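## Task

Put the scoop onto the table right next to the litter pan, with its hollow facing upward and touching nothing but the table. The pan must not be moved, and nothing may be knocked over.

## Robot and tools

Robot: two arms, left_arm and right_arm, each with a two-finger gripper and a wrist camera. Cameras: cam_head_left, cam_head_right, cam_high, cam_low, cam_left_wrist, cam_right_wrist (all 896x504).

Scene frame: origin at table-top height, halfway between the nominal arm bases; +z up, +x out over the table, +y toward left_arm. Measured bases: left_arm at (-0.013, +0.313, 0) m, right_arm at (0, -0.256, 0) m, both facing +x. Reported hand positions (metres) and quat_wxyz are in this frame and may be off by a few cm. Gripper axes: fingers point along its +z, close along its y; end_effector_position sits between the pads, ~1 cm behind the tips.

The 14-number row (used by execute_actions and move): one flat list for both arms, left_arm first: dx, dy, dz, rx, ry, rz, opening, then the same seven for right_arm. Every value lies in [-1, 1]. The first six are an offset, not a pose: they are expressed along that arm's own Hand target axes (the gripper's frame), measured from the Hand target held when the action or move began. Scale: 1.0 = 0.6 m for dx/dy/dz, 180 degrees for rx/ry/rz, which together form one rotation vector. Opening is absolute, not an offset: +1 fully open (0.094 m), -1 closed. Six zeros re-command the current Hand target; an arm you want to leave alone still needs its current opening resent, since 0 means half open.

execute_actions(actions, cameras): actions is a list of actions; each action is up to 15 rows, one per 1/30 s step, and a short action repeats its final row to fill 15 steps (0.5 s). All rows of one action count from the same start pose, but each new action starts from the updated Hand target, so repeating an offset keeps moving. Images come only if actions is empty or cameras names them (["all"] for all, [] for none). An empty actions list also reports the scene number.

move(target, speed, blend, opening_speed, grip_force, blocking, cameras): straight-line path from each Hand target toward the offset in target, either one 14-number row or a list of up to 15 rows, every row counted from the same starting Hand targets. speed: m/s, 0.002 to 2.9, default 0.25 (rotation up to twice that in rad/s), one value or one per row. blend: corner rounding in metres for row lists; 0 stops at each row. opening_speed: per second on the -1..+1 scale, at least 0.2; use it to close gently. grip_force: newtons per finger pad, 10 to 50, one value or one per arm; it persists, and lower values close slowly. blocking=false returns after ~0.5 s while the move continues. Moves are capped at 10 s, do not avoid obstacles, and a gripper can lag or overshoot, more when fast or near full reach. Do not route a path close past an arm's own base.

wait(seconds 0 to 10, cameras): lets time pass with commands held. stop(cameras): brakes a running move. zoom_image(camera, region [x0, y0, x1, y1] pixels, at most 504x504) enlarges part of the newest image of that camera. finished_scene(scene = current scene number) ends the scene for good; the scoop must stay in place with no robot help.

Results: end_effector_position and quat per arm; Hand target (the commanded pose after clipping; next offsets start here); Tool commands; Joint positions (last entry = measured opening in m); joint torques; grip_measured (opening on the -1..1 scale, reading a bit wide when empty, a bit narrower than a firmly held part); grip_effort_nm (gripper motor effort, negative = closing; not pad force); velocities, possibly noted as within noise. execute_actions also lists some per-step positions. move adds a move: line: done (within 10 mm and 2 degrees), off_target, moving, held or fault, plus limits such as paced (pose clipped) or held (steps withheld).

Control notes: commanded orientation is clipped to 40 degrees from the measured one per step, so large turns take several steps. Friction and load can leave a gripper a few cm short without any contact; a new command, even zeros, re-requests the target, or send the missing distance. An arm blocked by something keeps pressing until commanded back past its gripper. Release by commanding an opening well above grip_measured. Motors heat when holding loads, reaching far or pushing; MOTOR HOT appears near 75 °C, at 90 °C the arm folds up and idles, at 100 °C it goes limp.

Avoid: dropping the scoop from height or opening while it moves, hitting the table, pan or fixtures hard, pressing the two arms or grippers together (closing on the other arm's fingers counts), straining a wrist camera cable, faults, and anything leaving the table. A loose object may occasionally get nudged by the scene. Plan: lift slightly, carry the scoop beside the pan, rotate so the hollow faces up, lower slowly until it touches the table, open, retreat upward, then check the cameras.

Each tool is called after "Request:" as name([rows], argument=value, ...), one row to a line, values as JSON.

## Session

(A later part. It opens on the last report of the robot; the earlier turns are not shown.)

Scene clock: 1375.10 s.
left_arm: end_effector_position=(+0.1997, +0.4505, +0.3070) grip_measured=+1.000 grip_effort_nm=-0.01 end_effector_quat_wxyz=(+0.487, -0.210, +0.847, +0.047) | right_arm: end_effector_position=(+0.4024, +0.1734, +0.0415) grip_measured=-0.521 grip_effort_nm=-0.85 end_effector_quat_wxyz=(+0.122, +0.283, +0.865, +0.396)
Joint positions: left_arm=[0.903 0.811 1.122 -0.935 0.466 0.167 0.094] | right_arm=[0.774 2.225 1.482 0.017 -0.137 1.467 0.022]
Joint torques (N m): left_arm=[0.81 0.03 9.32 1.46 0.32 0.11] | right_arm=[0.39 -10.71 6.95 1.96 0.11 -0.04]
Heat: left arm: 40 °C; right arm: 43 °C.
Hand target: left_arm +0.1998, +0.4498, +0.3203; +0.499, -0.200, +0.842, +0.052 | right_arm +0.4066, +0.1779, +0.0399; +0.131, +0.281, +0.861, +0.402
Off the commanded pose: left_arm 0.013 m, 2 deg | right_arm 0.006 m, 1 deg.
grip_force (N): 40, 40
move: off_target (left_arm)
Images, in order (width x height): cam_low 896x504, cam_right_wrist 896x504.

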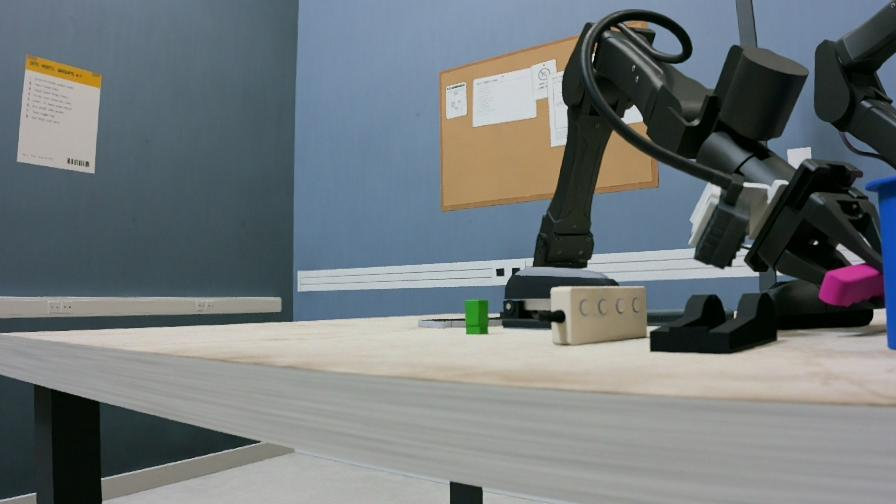

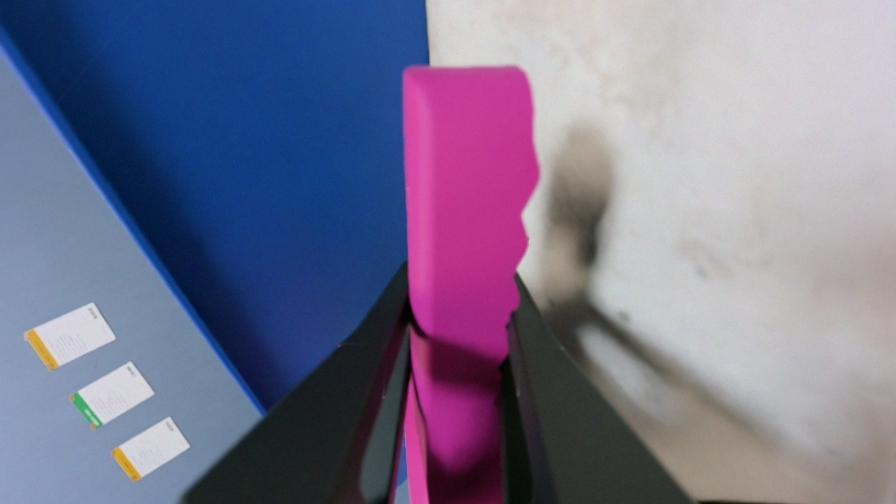

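Request:
move(target=[0,0,0,0,0,0,1,0,-0.0077,0.0064,0,0,0,-1], speed=0.03, cameras=["cam_low", "cam_right_wrist"])

Scene clock: 1381.57 s.
left_arm: end_effector_position=(+0.1997, +0.4505, +0.3070) grip_measured=+1.000 grip_effort_nm=0.00 end_effector_quat_wxyz=(+0.487, -0.210, +0.847, +0.047) | right_arm: end_effector_position=(+0.4039, +0.1749, +0.0384) grip_measured=-0.521 grip_effort_nm=-0.85 end_effector_quat_wxyz=(+0.123, +0.282, +0.864, +0.398)
Joint positions: left_arm=[0.903 0.811 1.122 -0.935 0.466 0.167 0.094] | right_arm=[0.774 2.236 1.482 0.035 -0.137 1.467 0.022]
Joint torques (N m): left_arm=[0.79 0.1 9.28 1.48 0.3 0.11] | right_arm=[0.44 -10.82 6.39 1.99 0.11 -0.04]
Heat: left arm: 40 °C; right arm: 43 °C.
Hand target: left_arm +0.1998, +0.4498, +0.3203; +0.499, -0.200, +0.842, +0.052 | right_arm +0.4066, +0.1778, +0.0338; +0.131, +0.281, +0.861, +0.402
Off the commanded pose: left_arm 0.013 m, 2 deg | right_arm 0.006 m, 1 deg.
grip_force (N): 40, 40
move: off_target (left_arm)
Images, in order (width x height): cam_low 896x504, cam_right_wrist 896x504.

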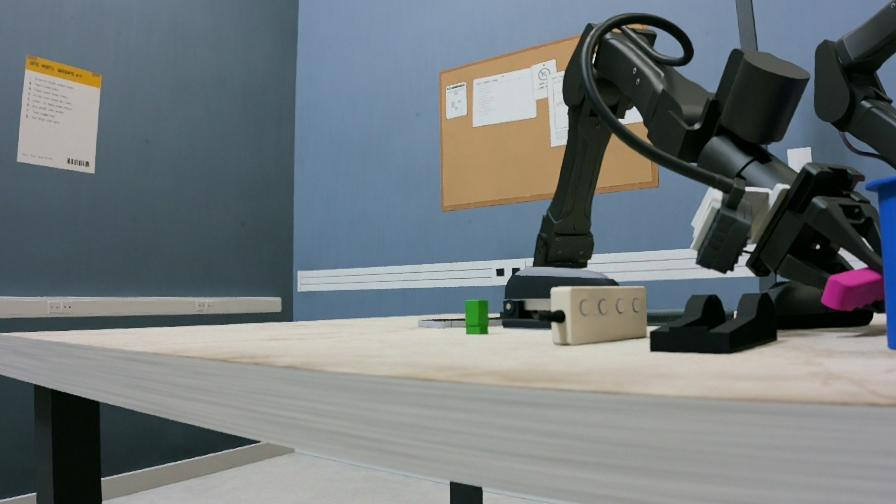

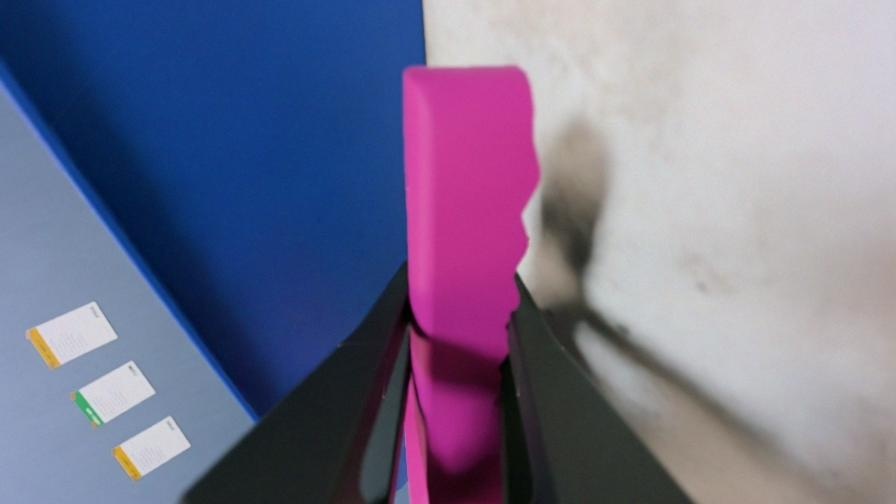

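Request:
execute_actions(actions=[], cameras=["cam_head_left", "cam_head_right", "cam_high"])

Request:
zoom_image(camera="cam_head_left", region=[380, 180, 580, 300])

Request:
zoom_image(camera="cam_high", region=[380, 180, 540, 330])

Scene clock: 1386.40 s.
left_arm: end_effector_position=(+0.1997, +0.4505, +0.3070) grip_measured=+1.000 grip_effort_nm=0.00 end_effector_quat_wxyz=(+0.487, -0.210, +0.847, +0.047) | right_arm: end_effector_position=(+0.4040, +0.1750, +0.0385) grip_measured=-0.521 grip_effort_nm=-0.85 end_effector_quat_wxyz=(+0.124, +0.282, +0.864, +0.398)
Joint positions: left_arm=[0.903 0.811 1.122 -0.935 0.466 0.167 0.094] | right_arm=[0.774 2.236 1.482 0.036 -0.137 1.467 0.022]
Joint velocities: within noise
Joint torques (N m): left_arm=[0.83 -0.06 9.29 1.47 0.32 0.11] | right_arm=[0.4 -10.74 6.37 1.97 0.11 -0.03]
Heat: left arm: 40 °C; right arm: 42 °C.
Hand target: left_arm +0.1998, +0.4498, +0.3203; +0.499, -0.200, +0.842, +0.052 | right_arm +0.4066, +0.1778, +0.0339; +0.131, +0.281, +0.861, +0.402
Tool commands: left_gripper/opening=+1.0 right_gripper/opening=-1.0
Off the commanded pose: left_arm 0.013 m, 2 deg | right_arm 0.006 m, 1 deg.
grip_force (N): 40, 40
Images, in order (width x height): cam_head_left 896x504, cam_head_right 896x504, cam_high 896x504.

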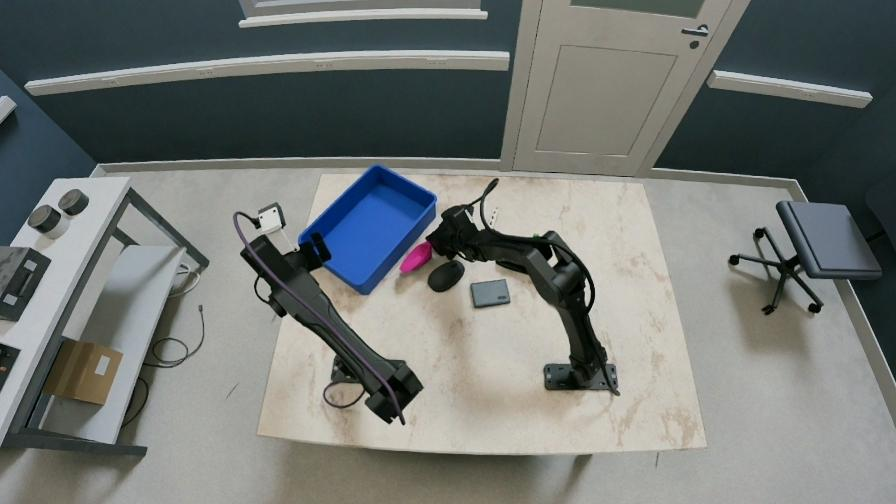

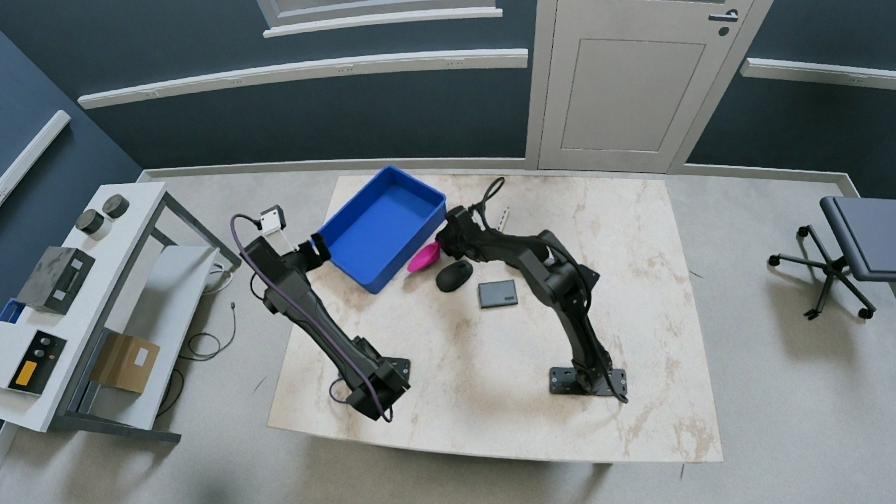

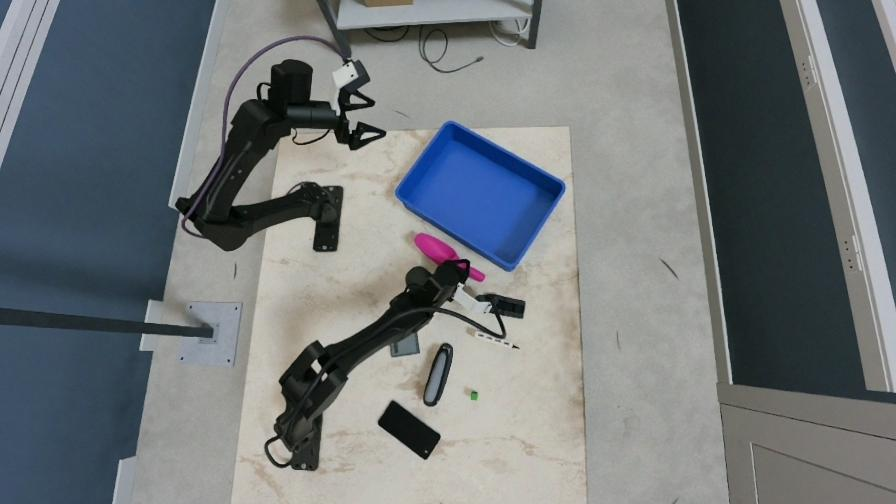

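Scaled by 2.520.

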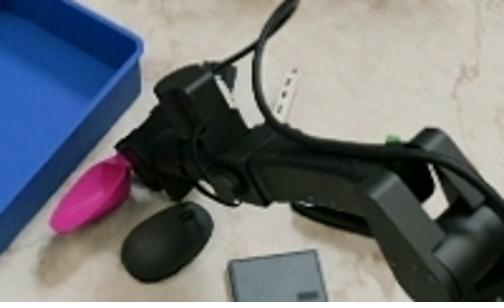

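Scaled by 3.150.

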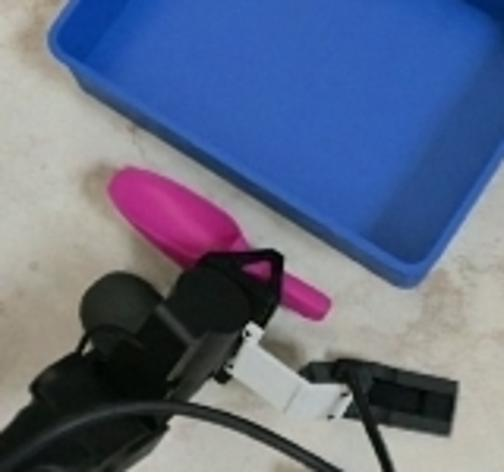

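Request:
move(target=[0,0,0,0,0,0,1,0,-0.0077,0.0064,0,0,0,-1], speed=0.03)

Request:
move(target=[0,0,0,0,0,0,1,0,-0.0051,0.0043,0,0,0,-1], speed=0.03, cameras=["cam_high", "cam_low"])

Scene clock: 1394.57 s.
left_arm: end_effector_position=(+0.1997, +0.4505, +0.3070) grip_measured=+1.000 grip_effort_nm=0.00 end_effector_quat_wxyz=(+0.487, -0.210, +0.847, +0.047) | right_arm: end_effector_position=(+0.4036, +0.1746, +0.0316) grip_measured=-0.521 grip_effort_nm=-0.85 end_effector_quat_wxyz=(+0.123, +0.282, +0.864, +0.398)
Joint positions: left_arm=[0.903 0.811 1.122 -0.935 0.466 0.167 0.094] | right_arm=[0.774 2.248 1.473 0.054 -0.137 1.467 0.022]
Joint torques (N m): left_arm=[0.76 0.03 9.28 1.48 0.34 0.1] | right_arm=[0.4 -10.8 6.48 1.96 0.1 -0.03]
Heat: left arm: 40 °C; right arm: 42 °C.
Hand target: left_arm +0.1998, +0.4498, +0.3203; +0.499, -0.200, +0.842, +0.052 | right_arm +0.4066, +0.1778, +0.0279; +0.131, +0.281, +0.861, +0.402
Off the commanded pose: left_arm 0.013 m, 2 deg | right_arm 0.006 m, 1 deg.
grip_force (N): 40, 40
move: off_target (left_arm)

Scene clock: 1395.37 s.
left_arm: end_effector_position=(+0.1997, +0.4505, +0.3070) grip_measured=+1.000 grip_effort_nm=0.00 end_effector_quat_wxyz=(+0.487, -0.210, +0.847, +0.047) | right_arm: end_effector_position=(+0.4045, +0.1755, +0.0295) grip_measured=-0.521 grip_effort_nm=-0.85 end_effector_quat_wxyz=(+0.124, +0.282, +0.864, +0.399)
Joint positions: left_arm=[0.903 0.811 1.122 -0.935 0.466 0.167 0.094] | right_arm=[0.774 2.255 1.473 0.066 -0.137 1.467 0.022]
Joint torques (N m): left_arm=[0.87 0.01 9.26 1.47 0.32 0.11] | right_arm=[0.4 -10.78 6.16 1.99 0.1 -0.05]
Heat: left arm: 40 °C; right arm: 42 °C.
Hand target: left_arm +0.1998, +0.4498, +0.3203; +0.499, -0.200, +0.842, +0.052 | right_arm +0.4066, +0.1778, +0.0239; +0.131, +0.281, +0.862, +0.402
Off the commanded pose: left_arm 0.013 m, 2 deg | right_arm 0.006 m, 1 deg.
grip_force (N): 40, 40
move: off_target (left_arm)
Images, in order (width x height): cam_high 896x504, cam_low 896x504.

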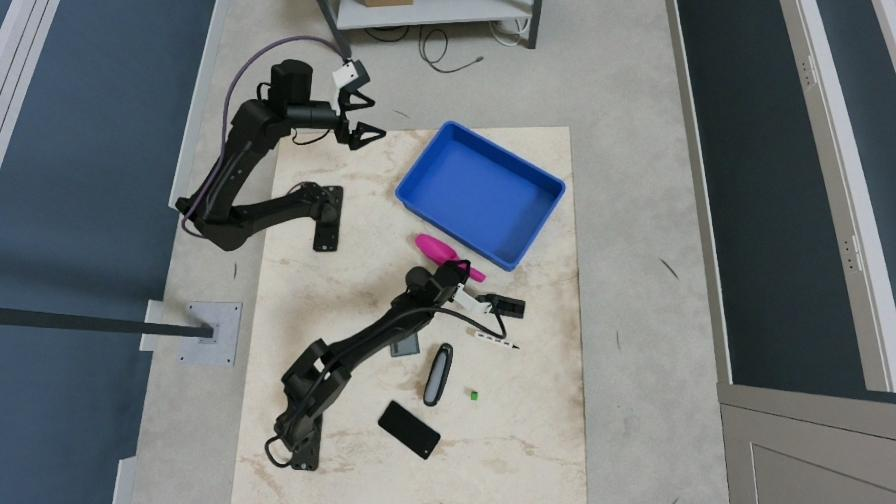

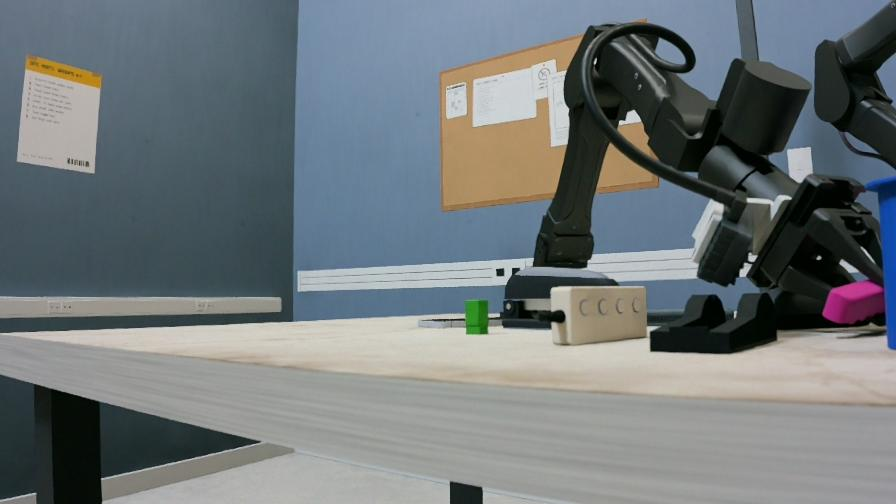

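Request:
execute_actions(actions=[], cameras=["cam_head_right", "cam_head_left", "cam_low", "cam_left_wrist"])

Request:
zoom_image(camera="cam_head_right", region=[390, 220, 490, 290])

Request:
zoom_image(camera="cam_low", region=[700, 200, 896, 380])

Scene clock: 1410.17 s.
left_arm: end_effector_position=(+0.1997, +0.4505, +0.3070) grip_measured=+1.000 grip_effort_nm=-0.01 end_effector_quat_wxyz=(+0.487, -0.210, +0.847, +0.047) | right_arm: end_effector_position=(+0.4045, +0.1755, +0.0296) grip_measured=-0.521 grip_effort_nm=-0.85 end_effector_quat_wxyz=(+0.124, +0.282, +0.864, +0.399)
Joint positions: left_arm=[0.903 0.811 1.122 -0.935 0.466 0.167 0.094] | right_arm=[0.774 2.255 1.473 0.066 -0.137 1.467 0.022]
Joint velocities: within noise
Joint torques (N m): left_arm=[0.8 0.06 9.24 1.46 0.32 0.1] | right_arm=[0.4 -10.81 6.15 1.99 0.11 -0.03]
Heat: left arm: 40 °C; right arm: 43 °C.
Hand target: left_arm +0.1998, +0.4498, +0.3203; +0.499, -0.200, +0.842, +0.052 | right_arm +0.4066, +0.1778, +0.0239; +0.131, +0.281, +0.862, +0.402
Tool commands: left_gripper/opening=+1.0 right_gripper/opening=-1.0
Off the commanded pose: left_arm 0.013 m, 2 deg | right_arm 0.006 m, 1 deg.
grip_force (N): 40, 40
Images, in order (width x height): cam_head_left 896x504, cam_head_right 896x504, cam_low 896x504, cam_left_wrist 896x504.

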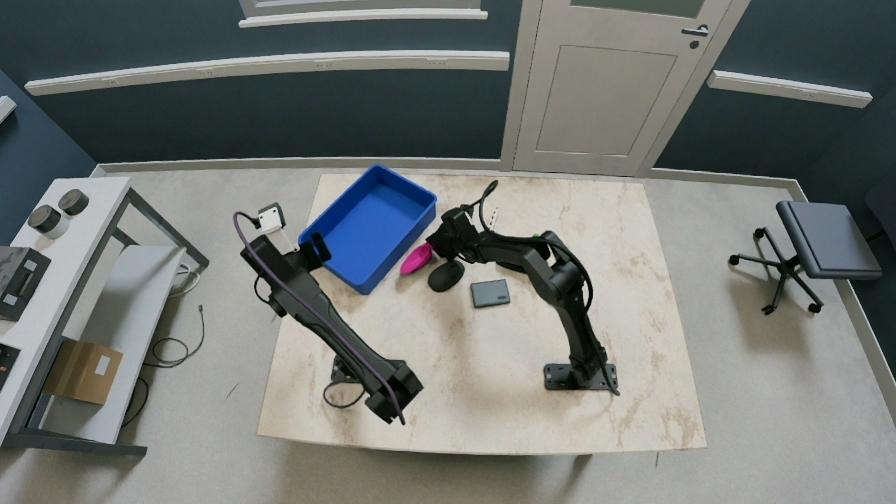

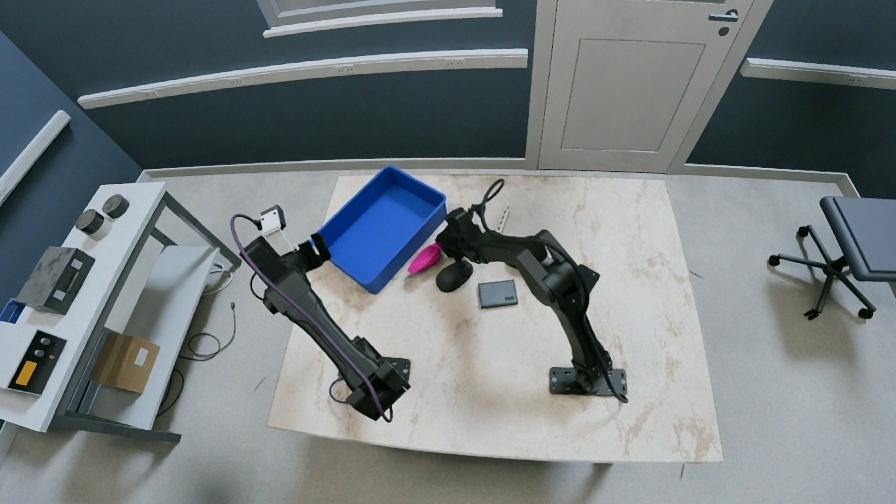

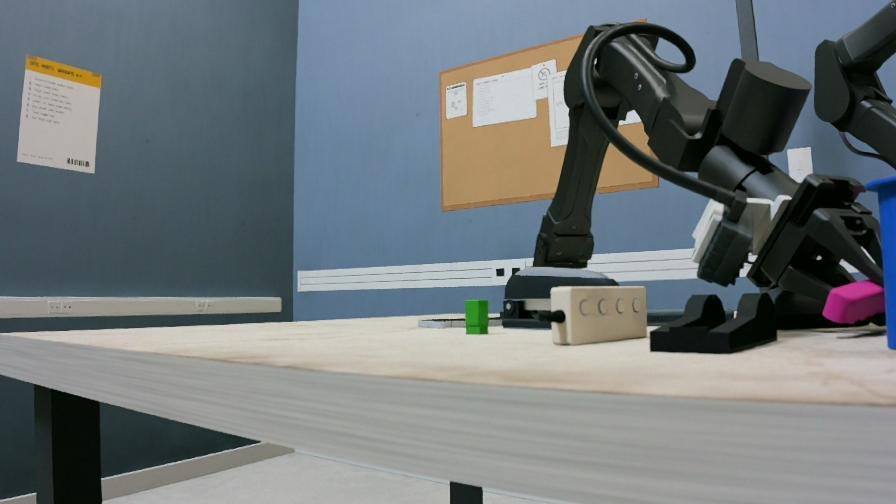

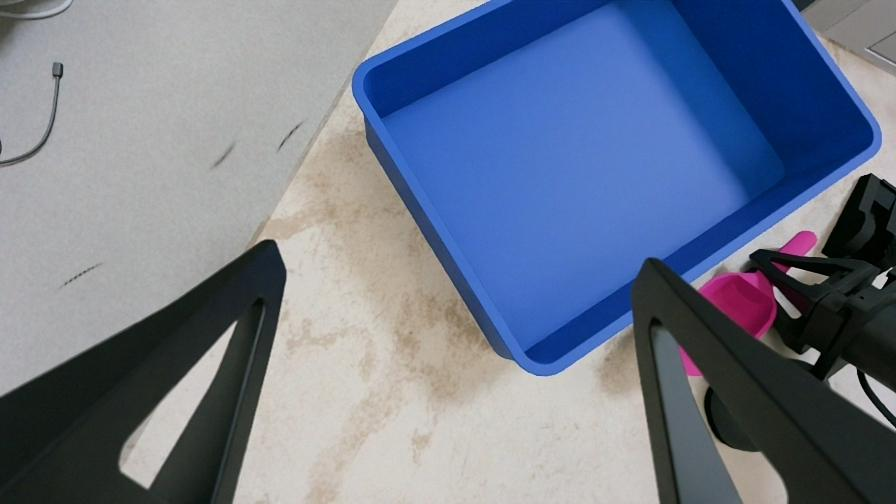

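Scaled by 5.040.

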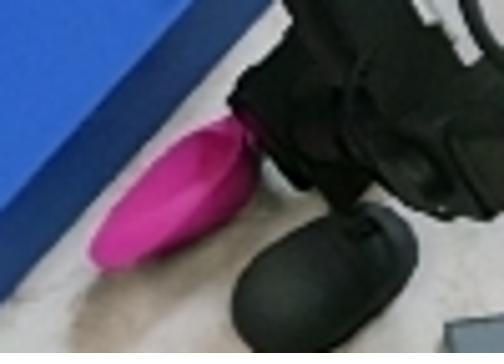

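Scaled by 2.571.

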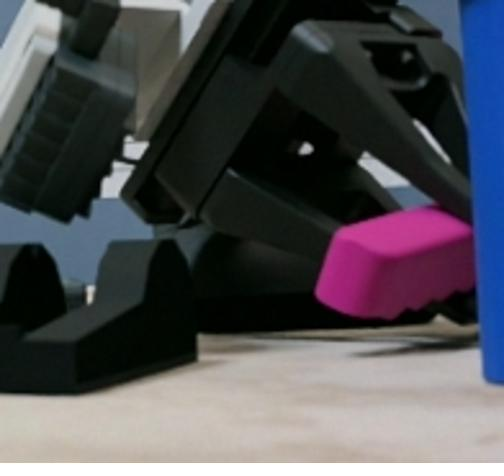

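Request:
move(target=[0,0,0,0,0,0,1,0,-0.0064,0.0054,0,0,0,-1], speed=0.03, cameras=["cam_low"])

Request:
zoom_image(camera="cam_low", region=[700, 200, 896, 380])

Scene clock: 1417.73 s.
left_arm: end_effector_position=(+0.1997, +0.4505, +0.3070) grip_measured=+1.000 grip_effort_nm=0.00 end_effector_quat_wxyz=(+0.487, -0.210, +0.847, +0.047) | right_arm: end_effector_position=(+0.4049, +0.1759, +0.0262) grip_measured=-0.521 grip_effort_nm=-0.85 end_effector_quat_wxyz=(+0.125, +0.282, +0.863, +0.401)
Joint positions: left_arm=[0.903 0.811 1.122 -0.935 0.466 0.167 0.094] | right_arm=[0.774 2.263 1.467 0.084 -0.137 1.467 0.022]
Joint torques (N m): left_arm=[0.76 0.01 9.31 1.48 0.3 0.11] | right_arm=[0.42 -10.56 6.2 1.95 0.11 -0.04]
Heat: left arm: 40 °C; right arm: 44 °C.
Hand target: left_arm +0.1998, +0.4498, +0.3203; +0.499, -0.200, +0.842, +0.052 | right_arm +0.4067, +0.1779, +0.0191; +0.131, +0.281, +0.861, +0.402
Off the commanded pose: left_arm 0.013 m, 2 deg | right_arm 0.008 m, 1 deg.
grip_force (N): 40, 40
move: off_target (left_arm)
Images, in order (width x height): cam_low 896x504.

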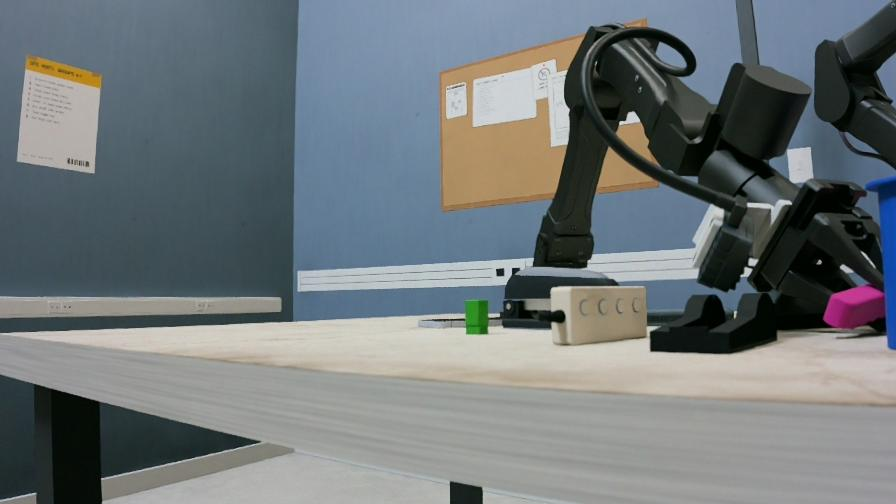

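Scaled by 2.571.

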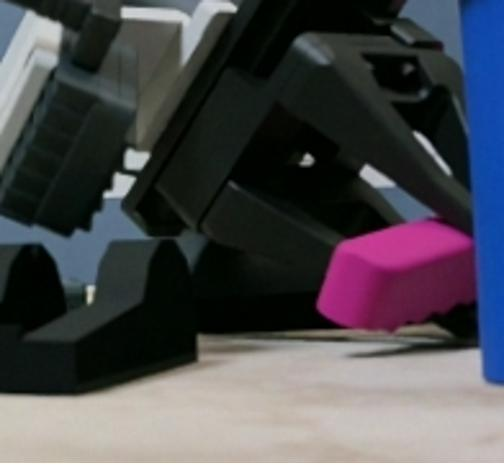

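Request:
move(target=[0,0,0,0,0,0,1,0,-0.0051,0.0043,0,0,0,-1], speed=0.03, cameras=["cam_low", "cam_left_wrist"])

Request:
zoom_image(camera="cam_low", region=[700, 200, 896, 380])

Request:
zoom_image(camera="cam_left_wrist", region=[600, 160, 896, 480])

Scene clock: 1440.07 s.
left_arm: end_effector_position=(+0.1997, +0.4505, +0.3070) grip_measured=+1.000 grip_effort_nm=-0.01 end_effector_quat_wxyz=(+0.487, -0.210, +0.847, +0.047) | right_arm: end_effector_position=(+0.4059, +0.1768, +0.0246) grip_measured=-0.521 grip_effort_nm=-0.85 end_effector_quat_wxyz=(+0.126, +0.282, +0.861, +0.404)
Joint positions: left_arm=[0.903 0.811 1.122 -0.935 0.466 0.167 0.094] | right_arm=[0.774 2.27 1.464 0.101 -0.137 1.469 0.022]
Joint torques (N m): left_arm=[0.83 -0.02 9.28 1.47 0.32 0.12] | right_arm=[0.46 -10.47 6.06 1.93 0.1 -0.06]
Heat: left arm: 40 °C; right arm: 42 °C.
Hand target: left_arm +0.1998, +0.4498, +0.3203; +0.499, -0.200, +0.842, +0.052 | right_arm +0.4067, +0.1779, +0.0149; +0.131, +0.281, +0.861, +0.402
Off the commanded pose: left_arm 0.013 m, 2 deg | right_arm 0.010 m, 1 deg.
grip_force (N): 40, 40
move: off_target (left_arm)
Images, in order (width x height): cam_low 896x504, cam_left_wrist 896x504.

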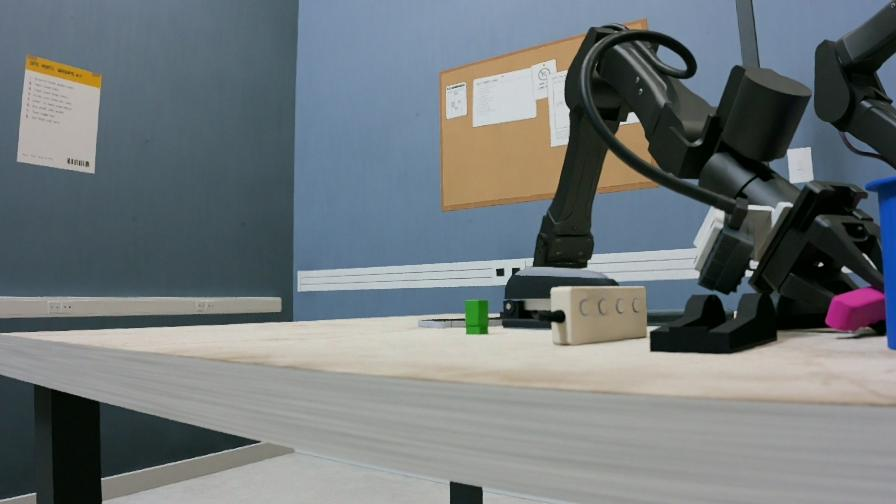

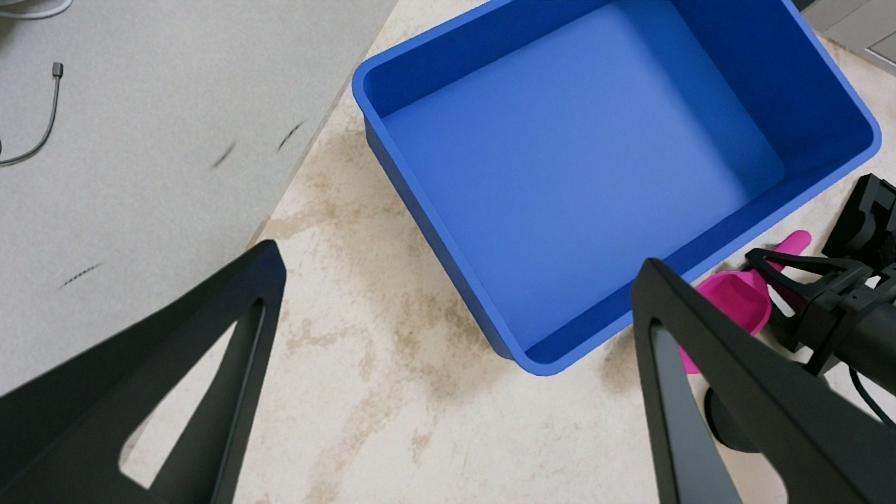

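Scaled by 2.571.

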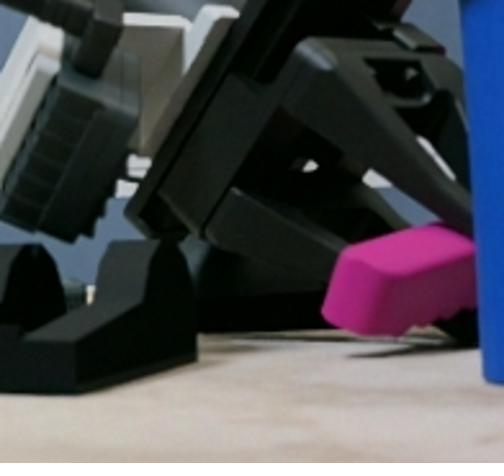

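Scaled by 1.575.

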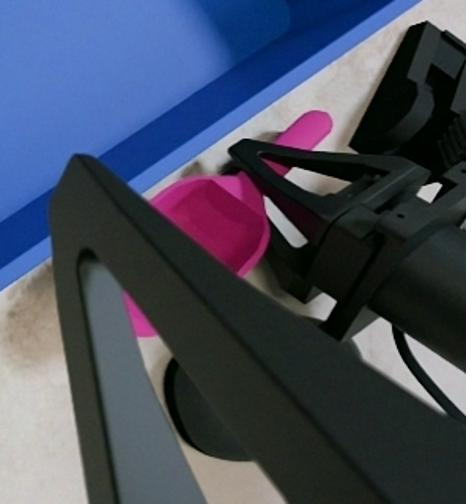

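Request:
execute_actions(actions=[], cameras=["cam_head_right", "cam_head_left"])

Request:
zoom_image(camera="cam_head_right", region=[390, 230, 470, 290])

Request:
zoom_image(camera="cam_head_left", region=[380, 230, 460, 290])

Scene clock: 1448.47 s.
left_arm: end_effector_position=(+0.1997, +0.4505, +0.3070) grip_measured=+1.000 grip_effort_nm=0.00 end_effector_quat_wxyz=(+0.487, -0.210, +0.847, +0.047) | right_arm: end_effector_position=(+0.4059, +0.1768, +0.0246) grip_measured=-0.521 grip_effort_nm=-0.85 end_effector_quat_wxyz=(+0.126, +0.282, +0.861, +0.404)
Joint positions: left_arm=[0.903 0.811 1.122 -0.935 0.466 0.167 0.094] | right_arm=[0.774 2.27 1.464 0.101 -0.137 1.469 0.022]
Joint velocities: within noise
Joint torques (N m): left_arm=[0.77 0.01 9.28 1.47 0.32 0.12] | right_arm=[0.42 -10.43 6.09 1.91 0.1 -0.06]
Heat: left arm: 40 °C; right arm: 42 °C.
Hand target: left_arm +0.1998, +0.4498, +0.3203; +0.499, -0.200, +0.842, +0.052 | right_arm +0.4067, +0.1779, +0.0149; +0.131, +0.281, +0.861, +0.402
Tool commands: left_gripper/opening=+1.0 right_gripper/opening=-1.0
Off the commanded pose: left_arm 0.013 m, 2 deg | right_arm 0.010 m, 1 deg.
grip_force (N): 40, 40
Images, in order (width x height): cam_head_left 896x504, cam_head_right 896x504.

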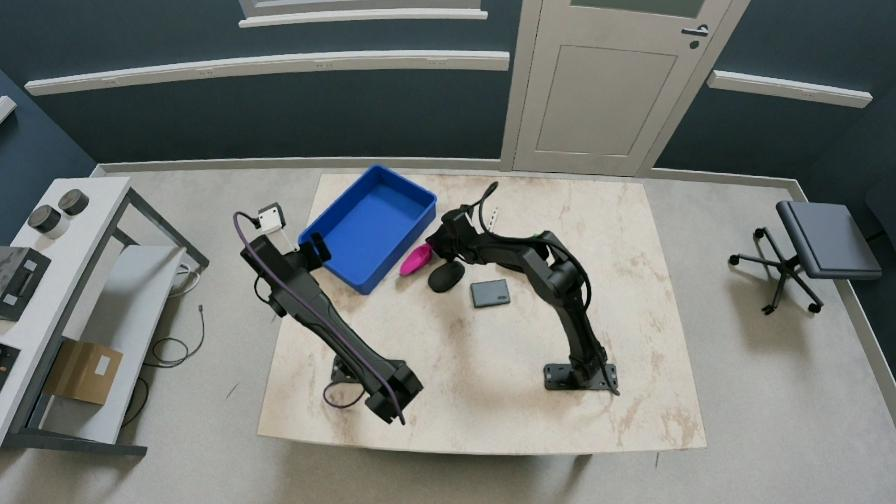

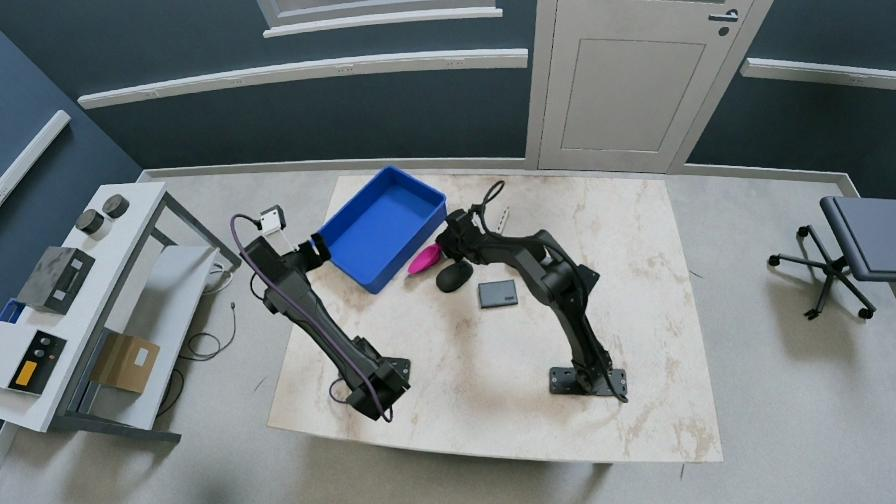

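Scaled by 6.300.

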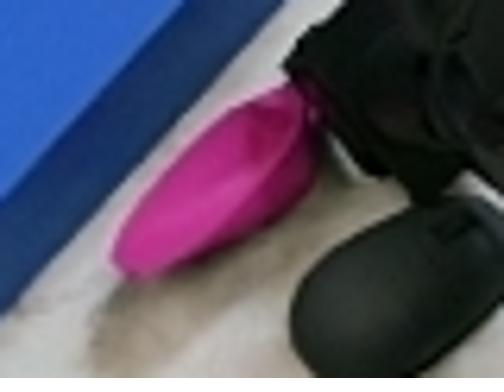

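Scaled by 6.300.

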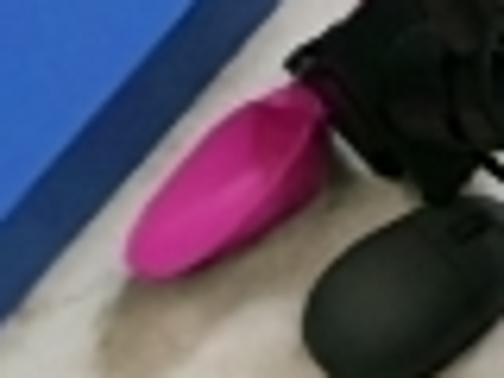

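Request:
move(target=[0,0,0,0,0,0,1,0,0.0311,-0.0151,0,-0.0214,-0.0255,-1], speed=0.04, cameras=["cam_low", "cam_left_wrist", "cam_high"])

Request:
zoom_image(camera="cam_low", region=[700, 200, 896, 380])

Scene clock: 1477.33 s.
left_arm: end_effector_position=(+0.1997, +0.4505, +0.3070) grip_measured=+1.000 grip_effort_nm=-0.01 end_effector_quat_wxyz=(+0.487, -0.210, +0.847, +0.047) | right_arm: end_effector_position=(+0.4062, +0.1797, +0.0263) grip_measured=-0.529 grip_effort_nm=-0.85 end_effector_quat_wxyz=(+0.159, +0.269, +0.865, +0.391)
Joint positions: left_arm=[0.903 0.811 1.122 -0.935 0.466 0.167 0.094] | right_arm=[0.799 2.27 1.473 0.097 -0.065 1.431 0.022]
Joint torques (N m): left_arm=[0.69 -0.08 9.29 1.46 0.32 0.11] | right_arm=[0.72 -13 8.25 1.38 0.32 -0.3]
Heat: left arm: 40 °C; right arm: 41 °C.
Hand target: left_arm +0.1998, +0.4498, +0.3203; +0.499, -0.200, +0.842, +0.052 | right_arm +0.4096, +0.1819, +0.0349; +0.176, +0.260, +0.867, +0.387
Off the commanded pose: left_arm 0.013 m, 2 deg | right_arm 0.010 m, 2 deg.
grip_force (N): 40, 40
move: off_target (left_arm)
Images, in order (width x height): cam_high 896x504, cam_low 896x504, cam_left_wrist 896x504.

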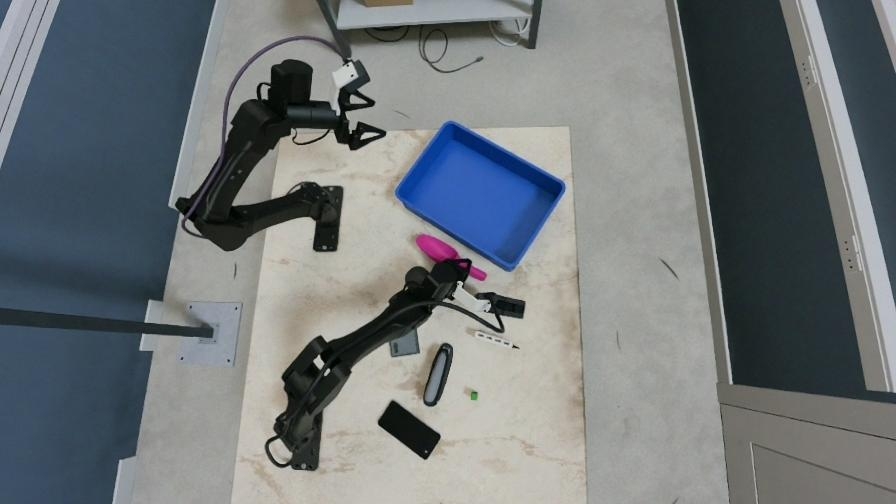

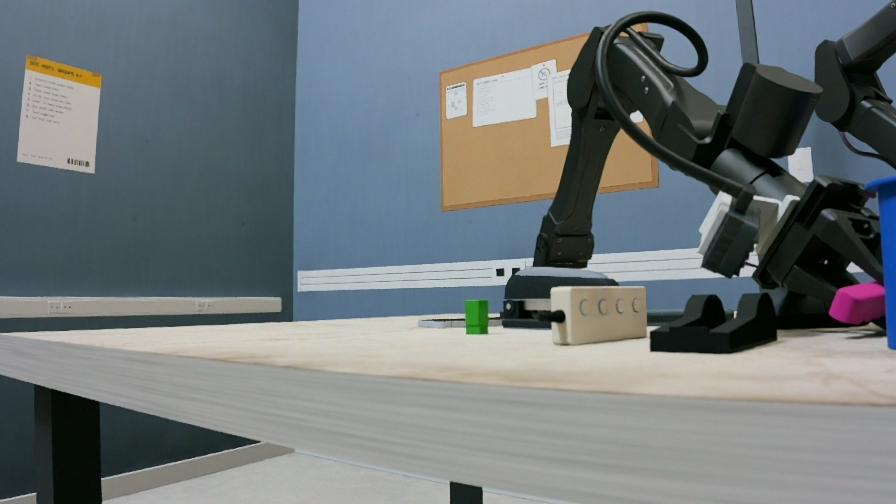

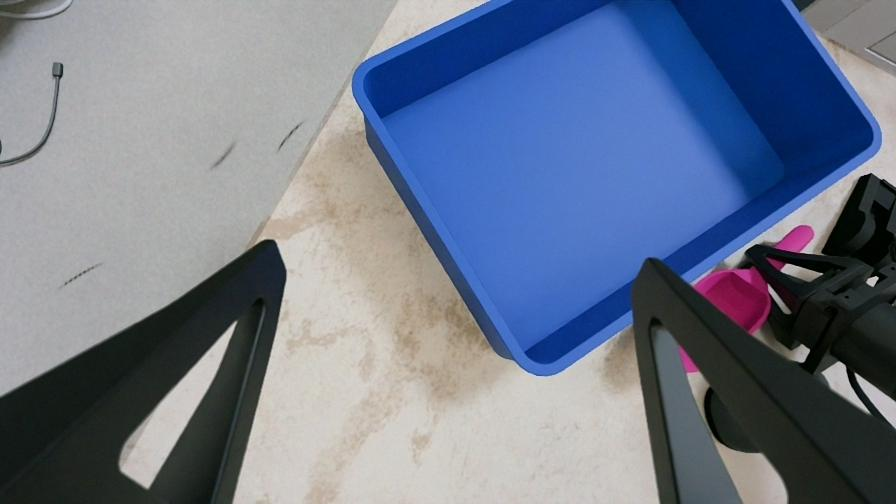

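Scaled by 2.571.

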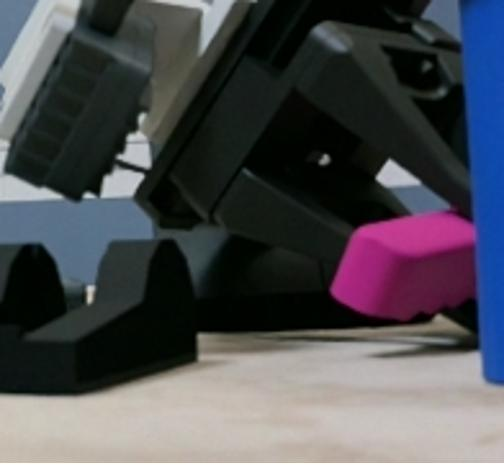

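Request:
execute_actions(actions=[], cameras=["cam_low", "cam_left_wrist", "cam_right_wrist", "cam_high"])

Scene clock: 1507.50 s.
left_arm: end_effector_position=(+0.1997, +0.4505, +0.3070) grip_measured=+1.000 grip_effort_nm=0.00 end_effector_quat_wxyz=(+0.487, -0.210, +0.847, +0.047) | right_arm: end_effector_position=(+0.4063, +0.1797, +0.0264) grip_measured=-0.529 grip_effort_nm=-0.84 end_effector_quat_wxyz=(+0.159, +0.269, +0.865, +0.392)
Joint positions: left_arm=[0.903 0.811 1.122 -0.935 0.466 0.167 0.094] | right_arm=[0.799 2.27 1.473 0.097 -0.065 1.431 0.022]
Joint velocities: within noise
Joint torques (N m): left_arm=[0.87 -0.02 9.24 1.46 0.33 0.11] | right_arm=[0.69 -13 8.24 1.4 0.32 -0.29]
Heat: left arm: 40 °C; right arm: 43 °C.
Hand target: left_arm +0.1998, +0.4498, +0.3203; +0.499, -0.200, +0.842, +0.052 | right_arm +0.4097, +0.1819, +0.0351; +0.176, +0.260, +0.867, +0.387
Tool commands: left_gripper/opening=+1.0 right_gripper/opening=-1.0
Off the commanded pose: left_arm 0.013 m, 2 deg | right_arm 0.010 m, 2 deg.
grip_force (N): 40, 40
Images, in order (width x height): cam_high 896x504, cam_low 896x504, cam_left_wrist 896x504, cam_right_wrist 896x504.

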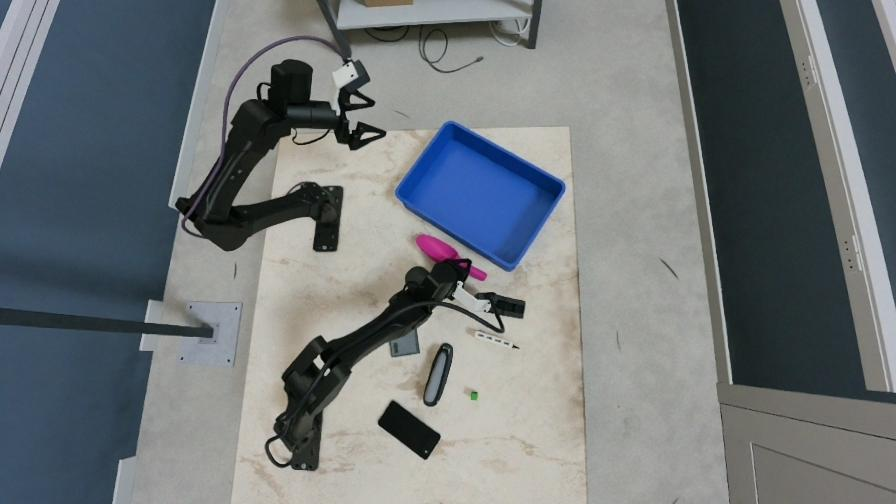

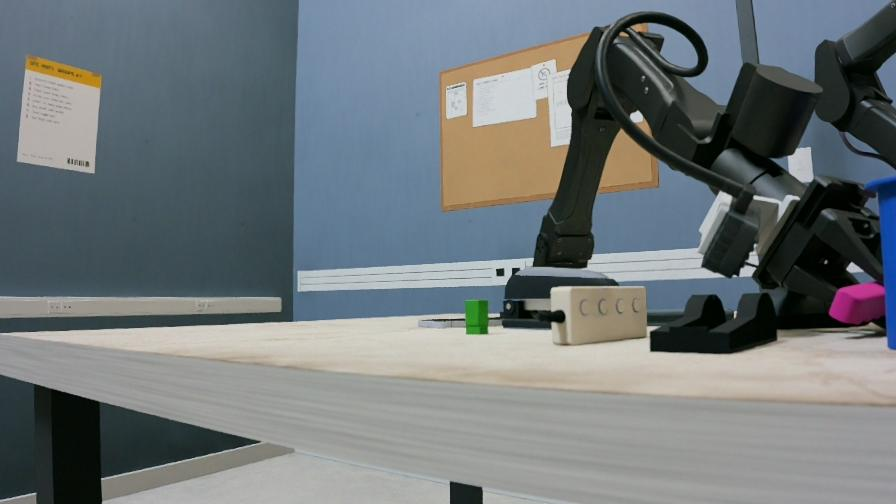

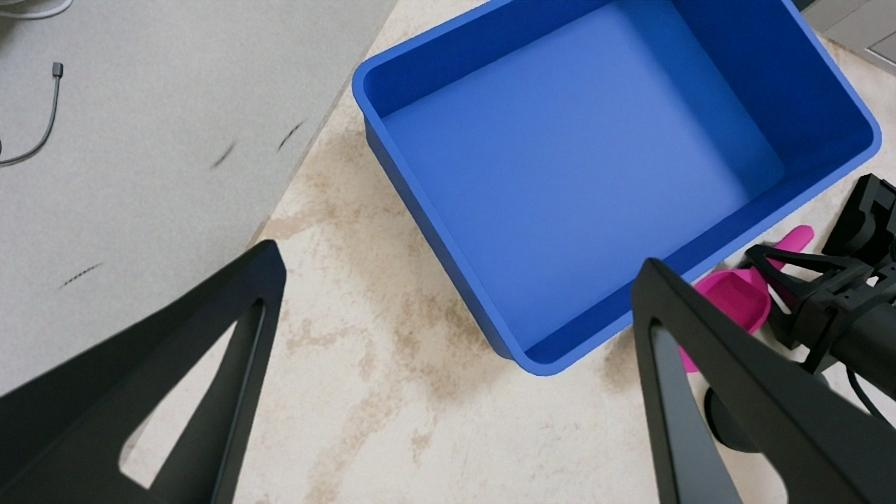

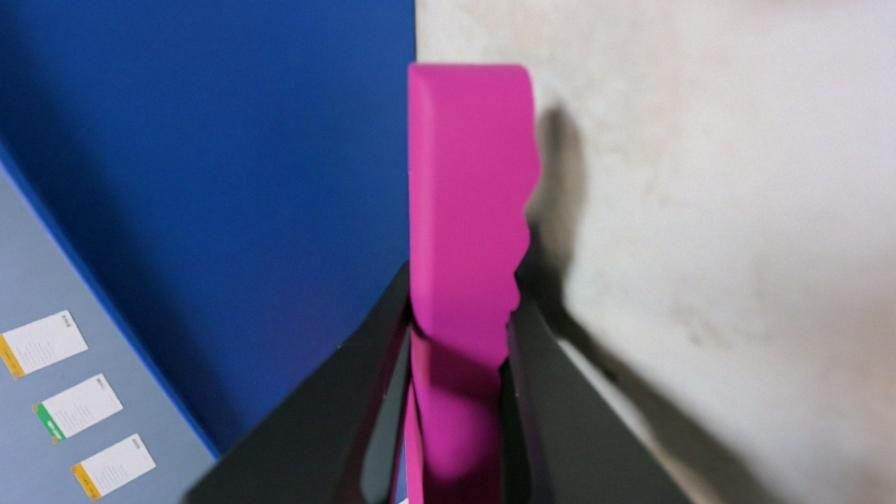

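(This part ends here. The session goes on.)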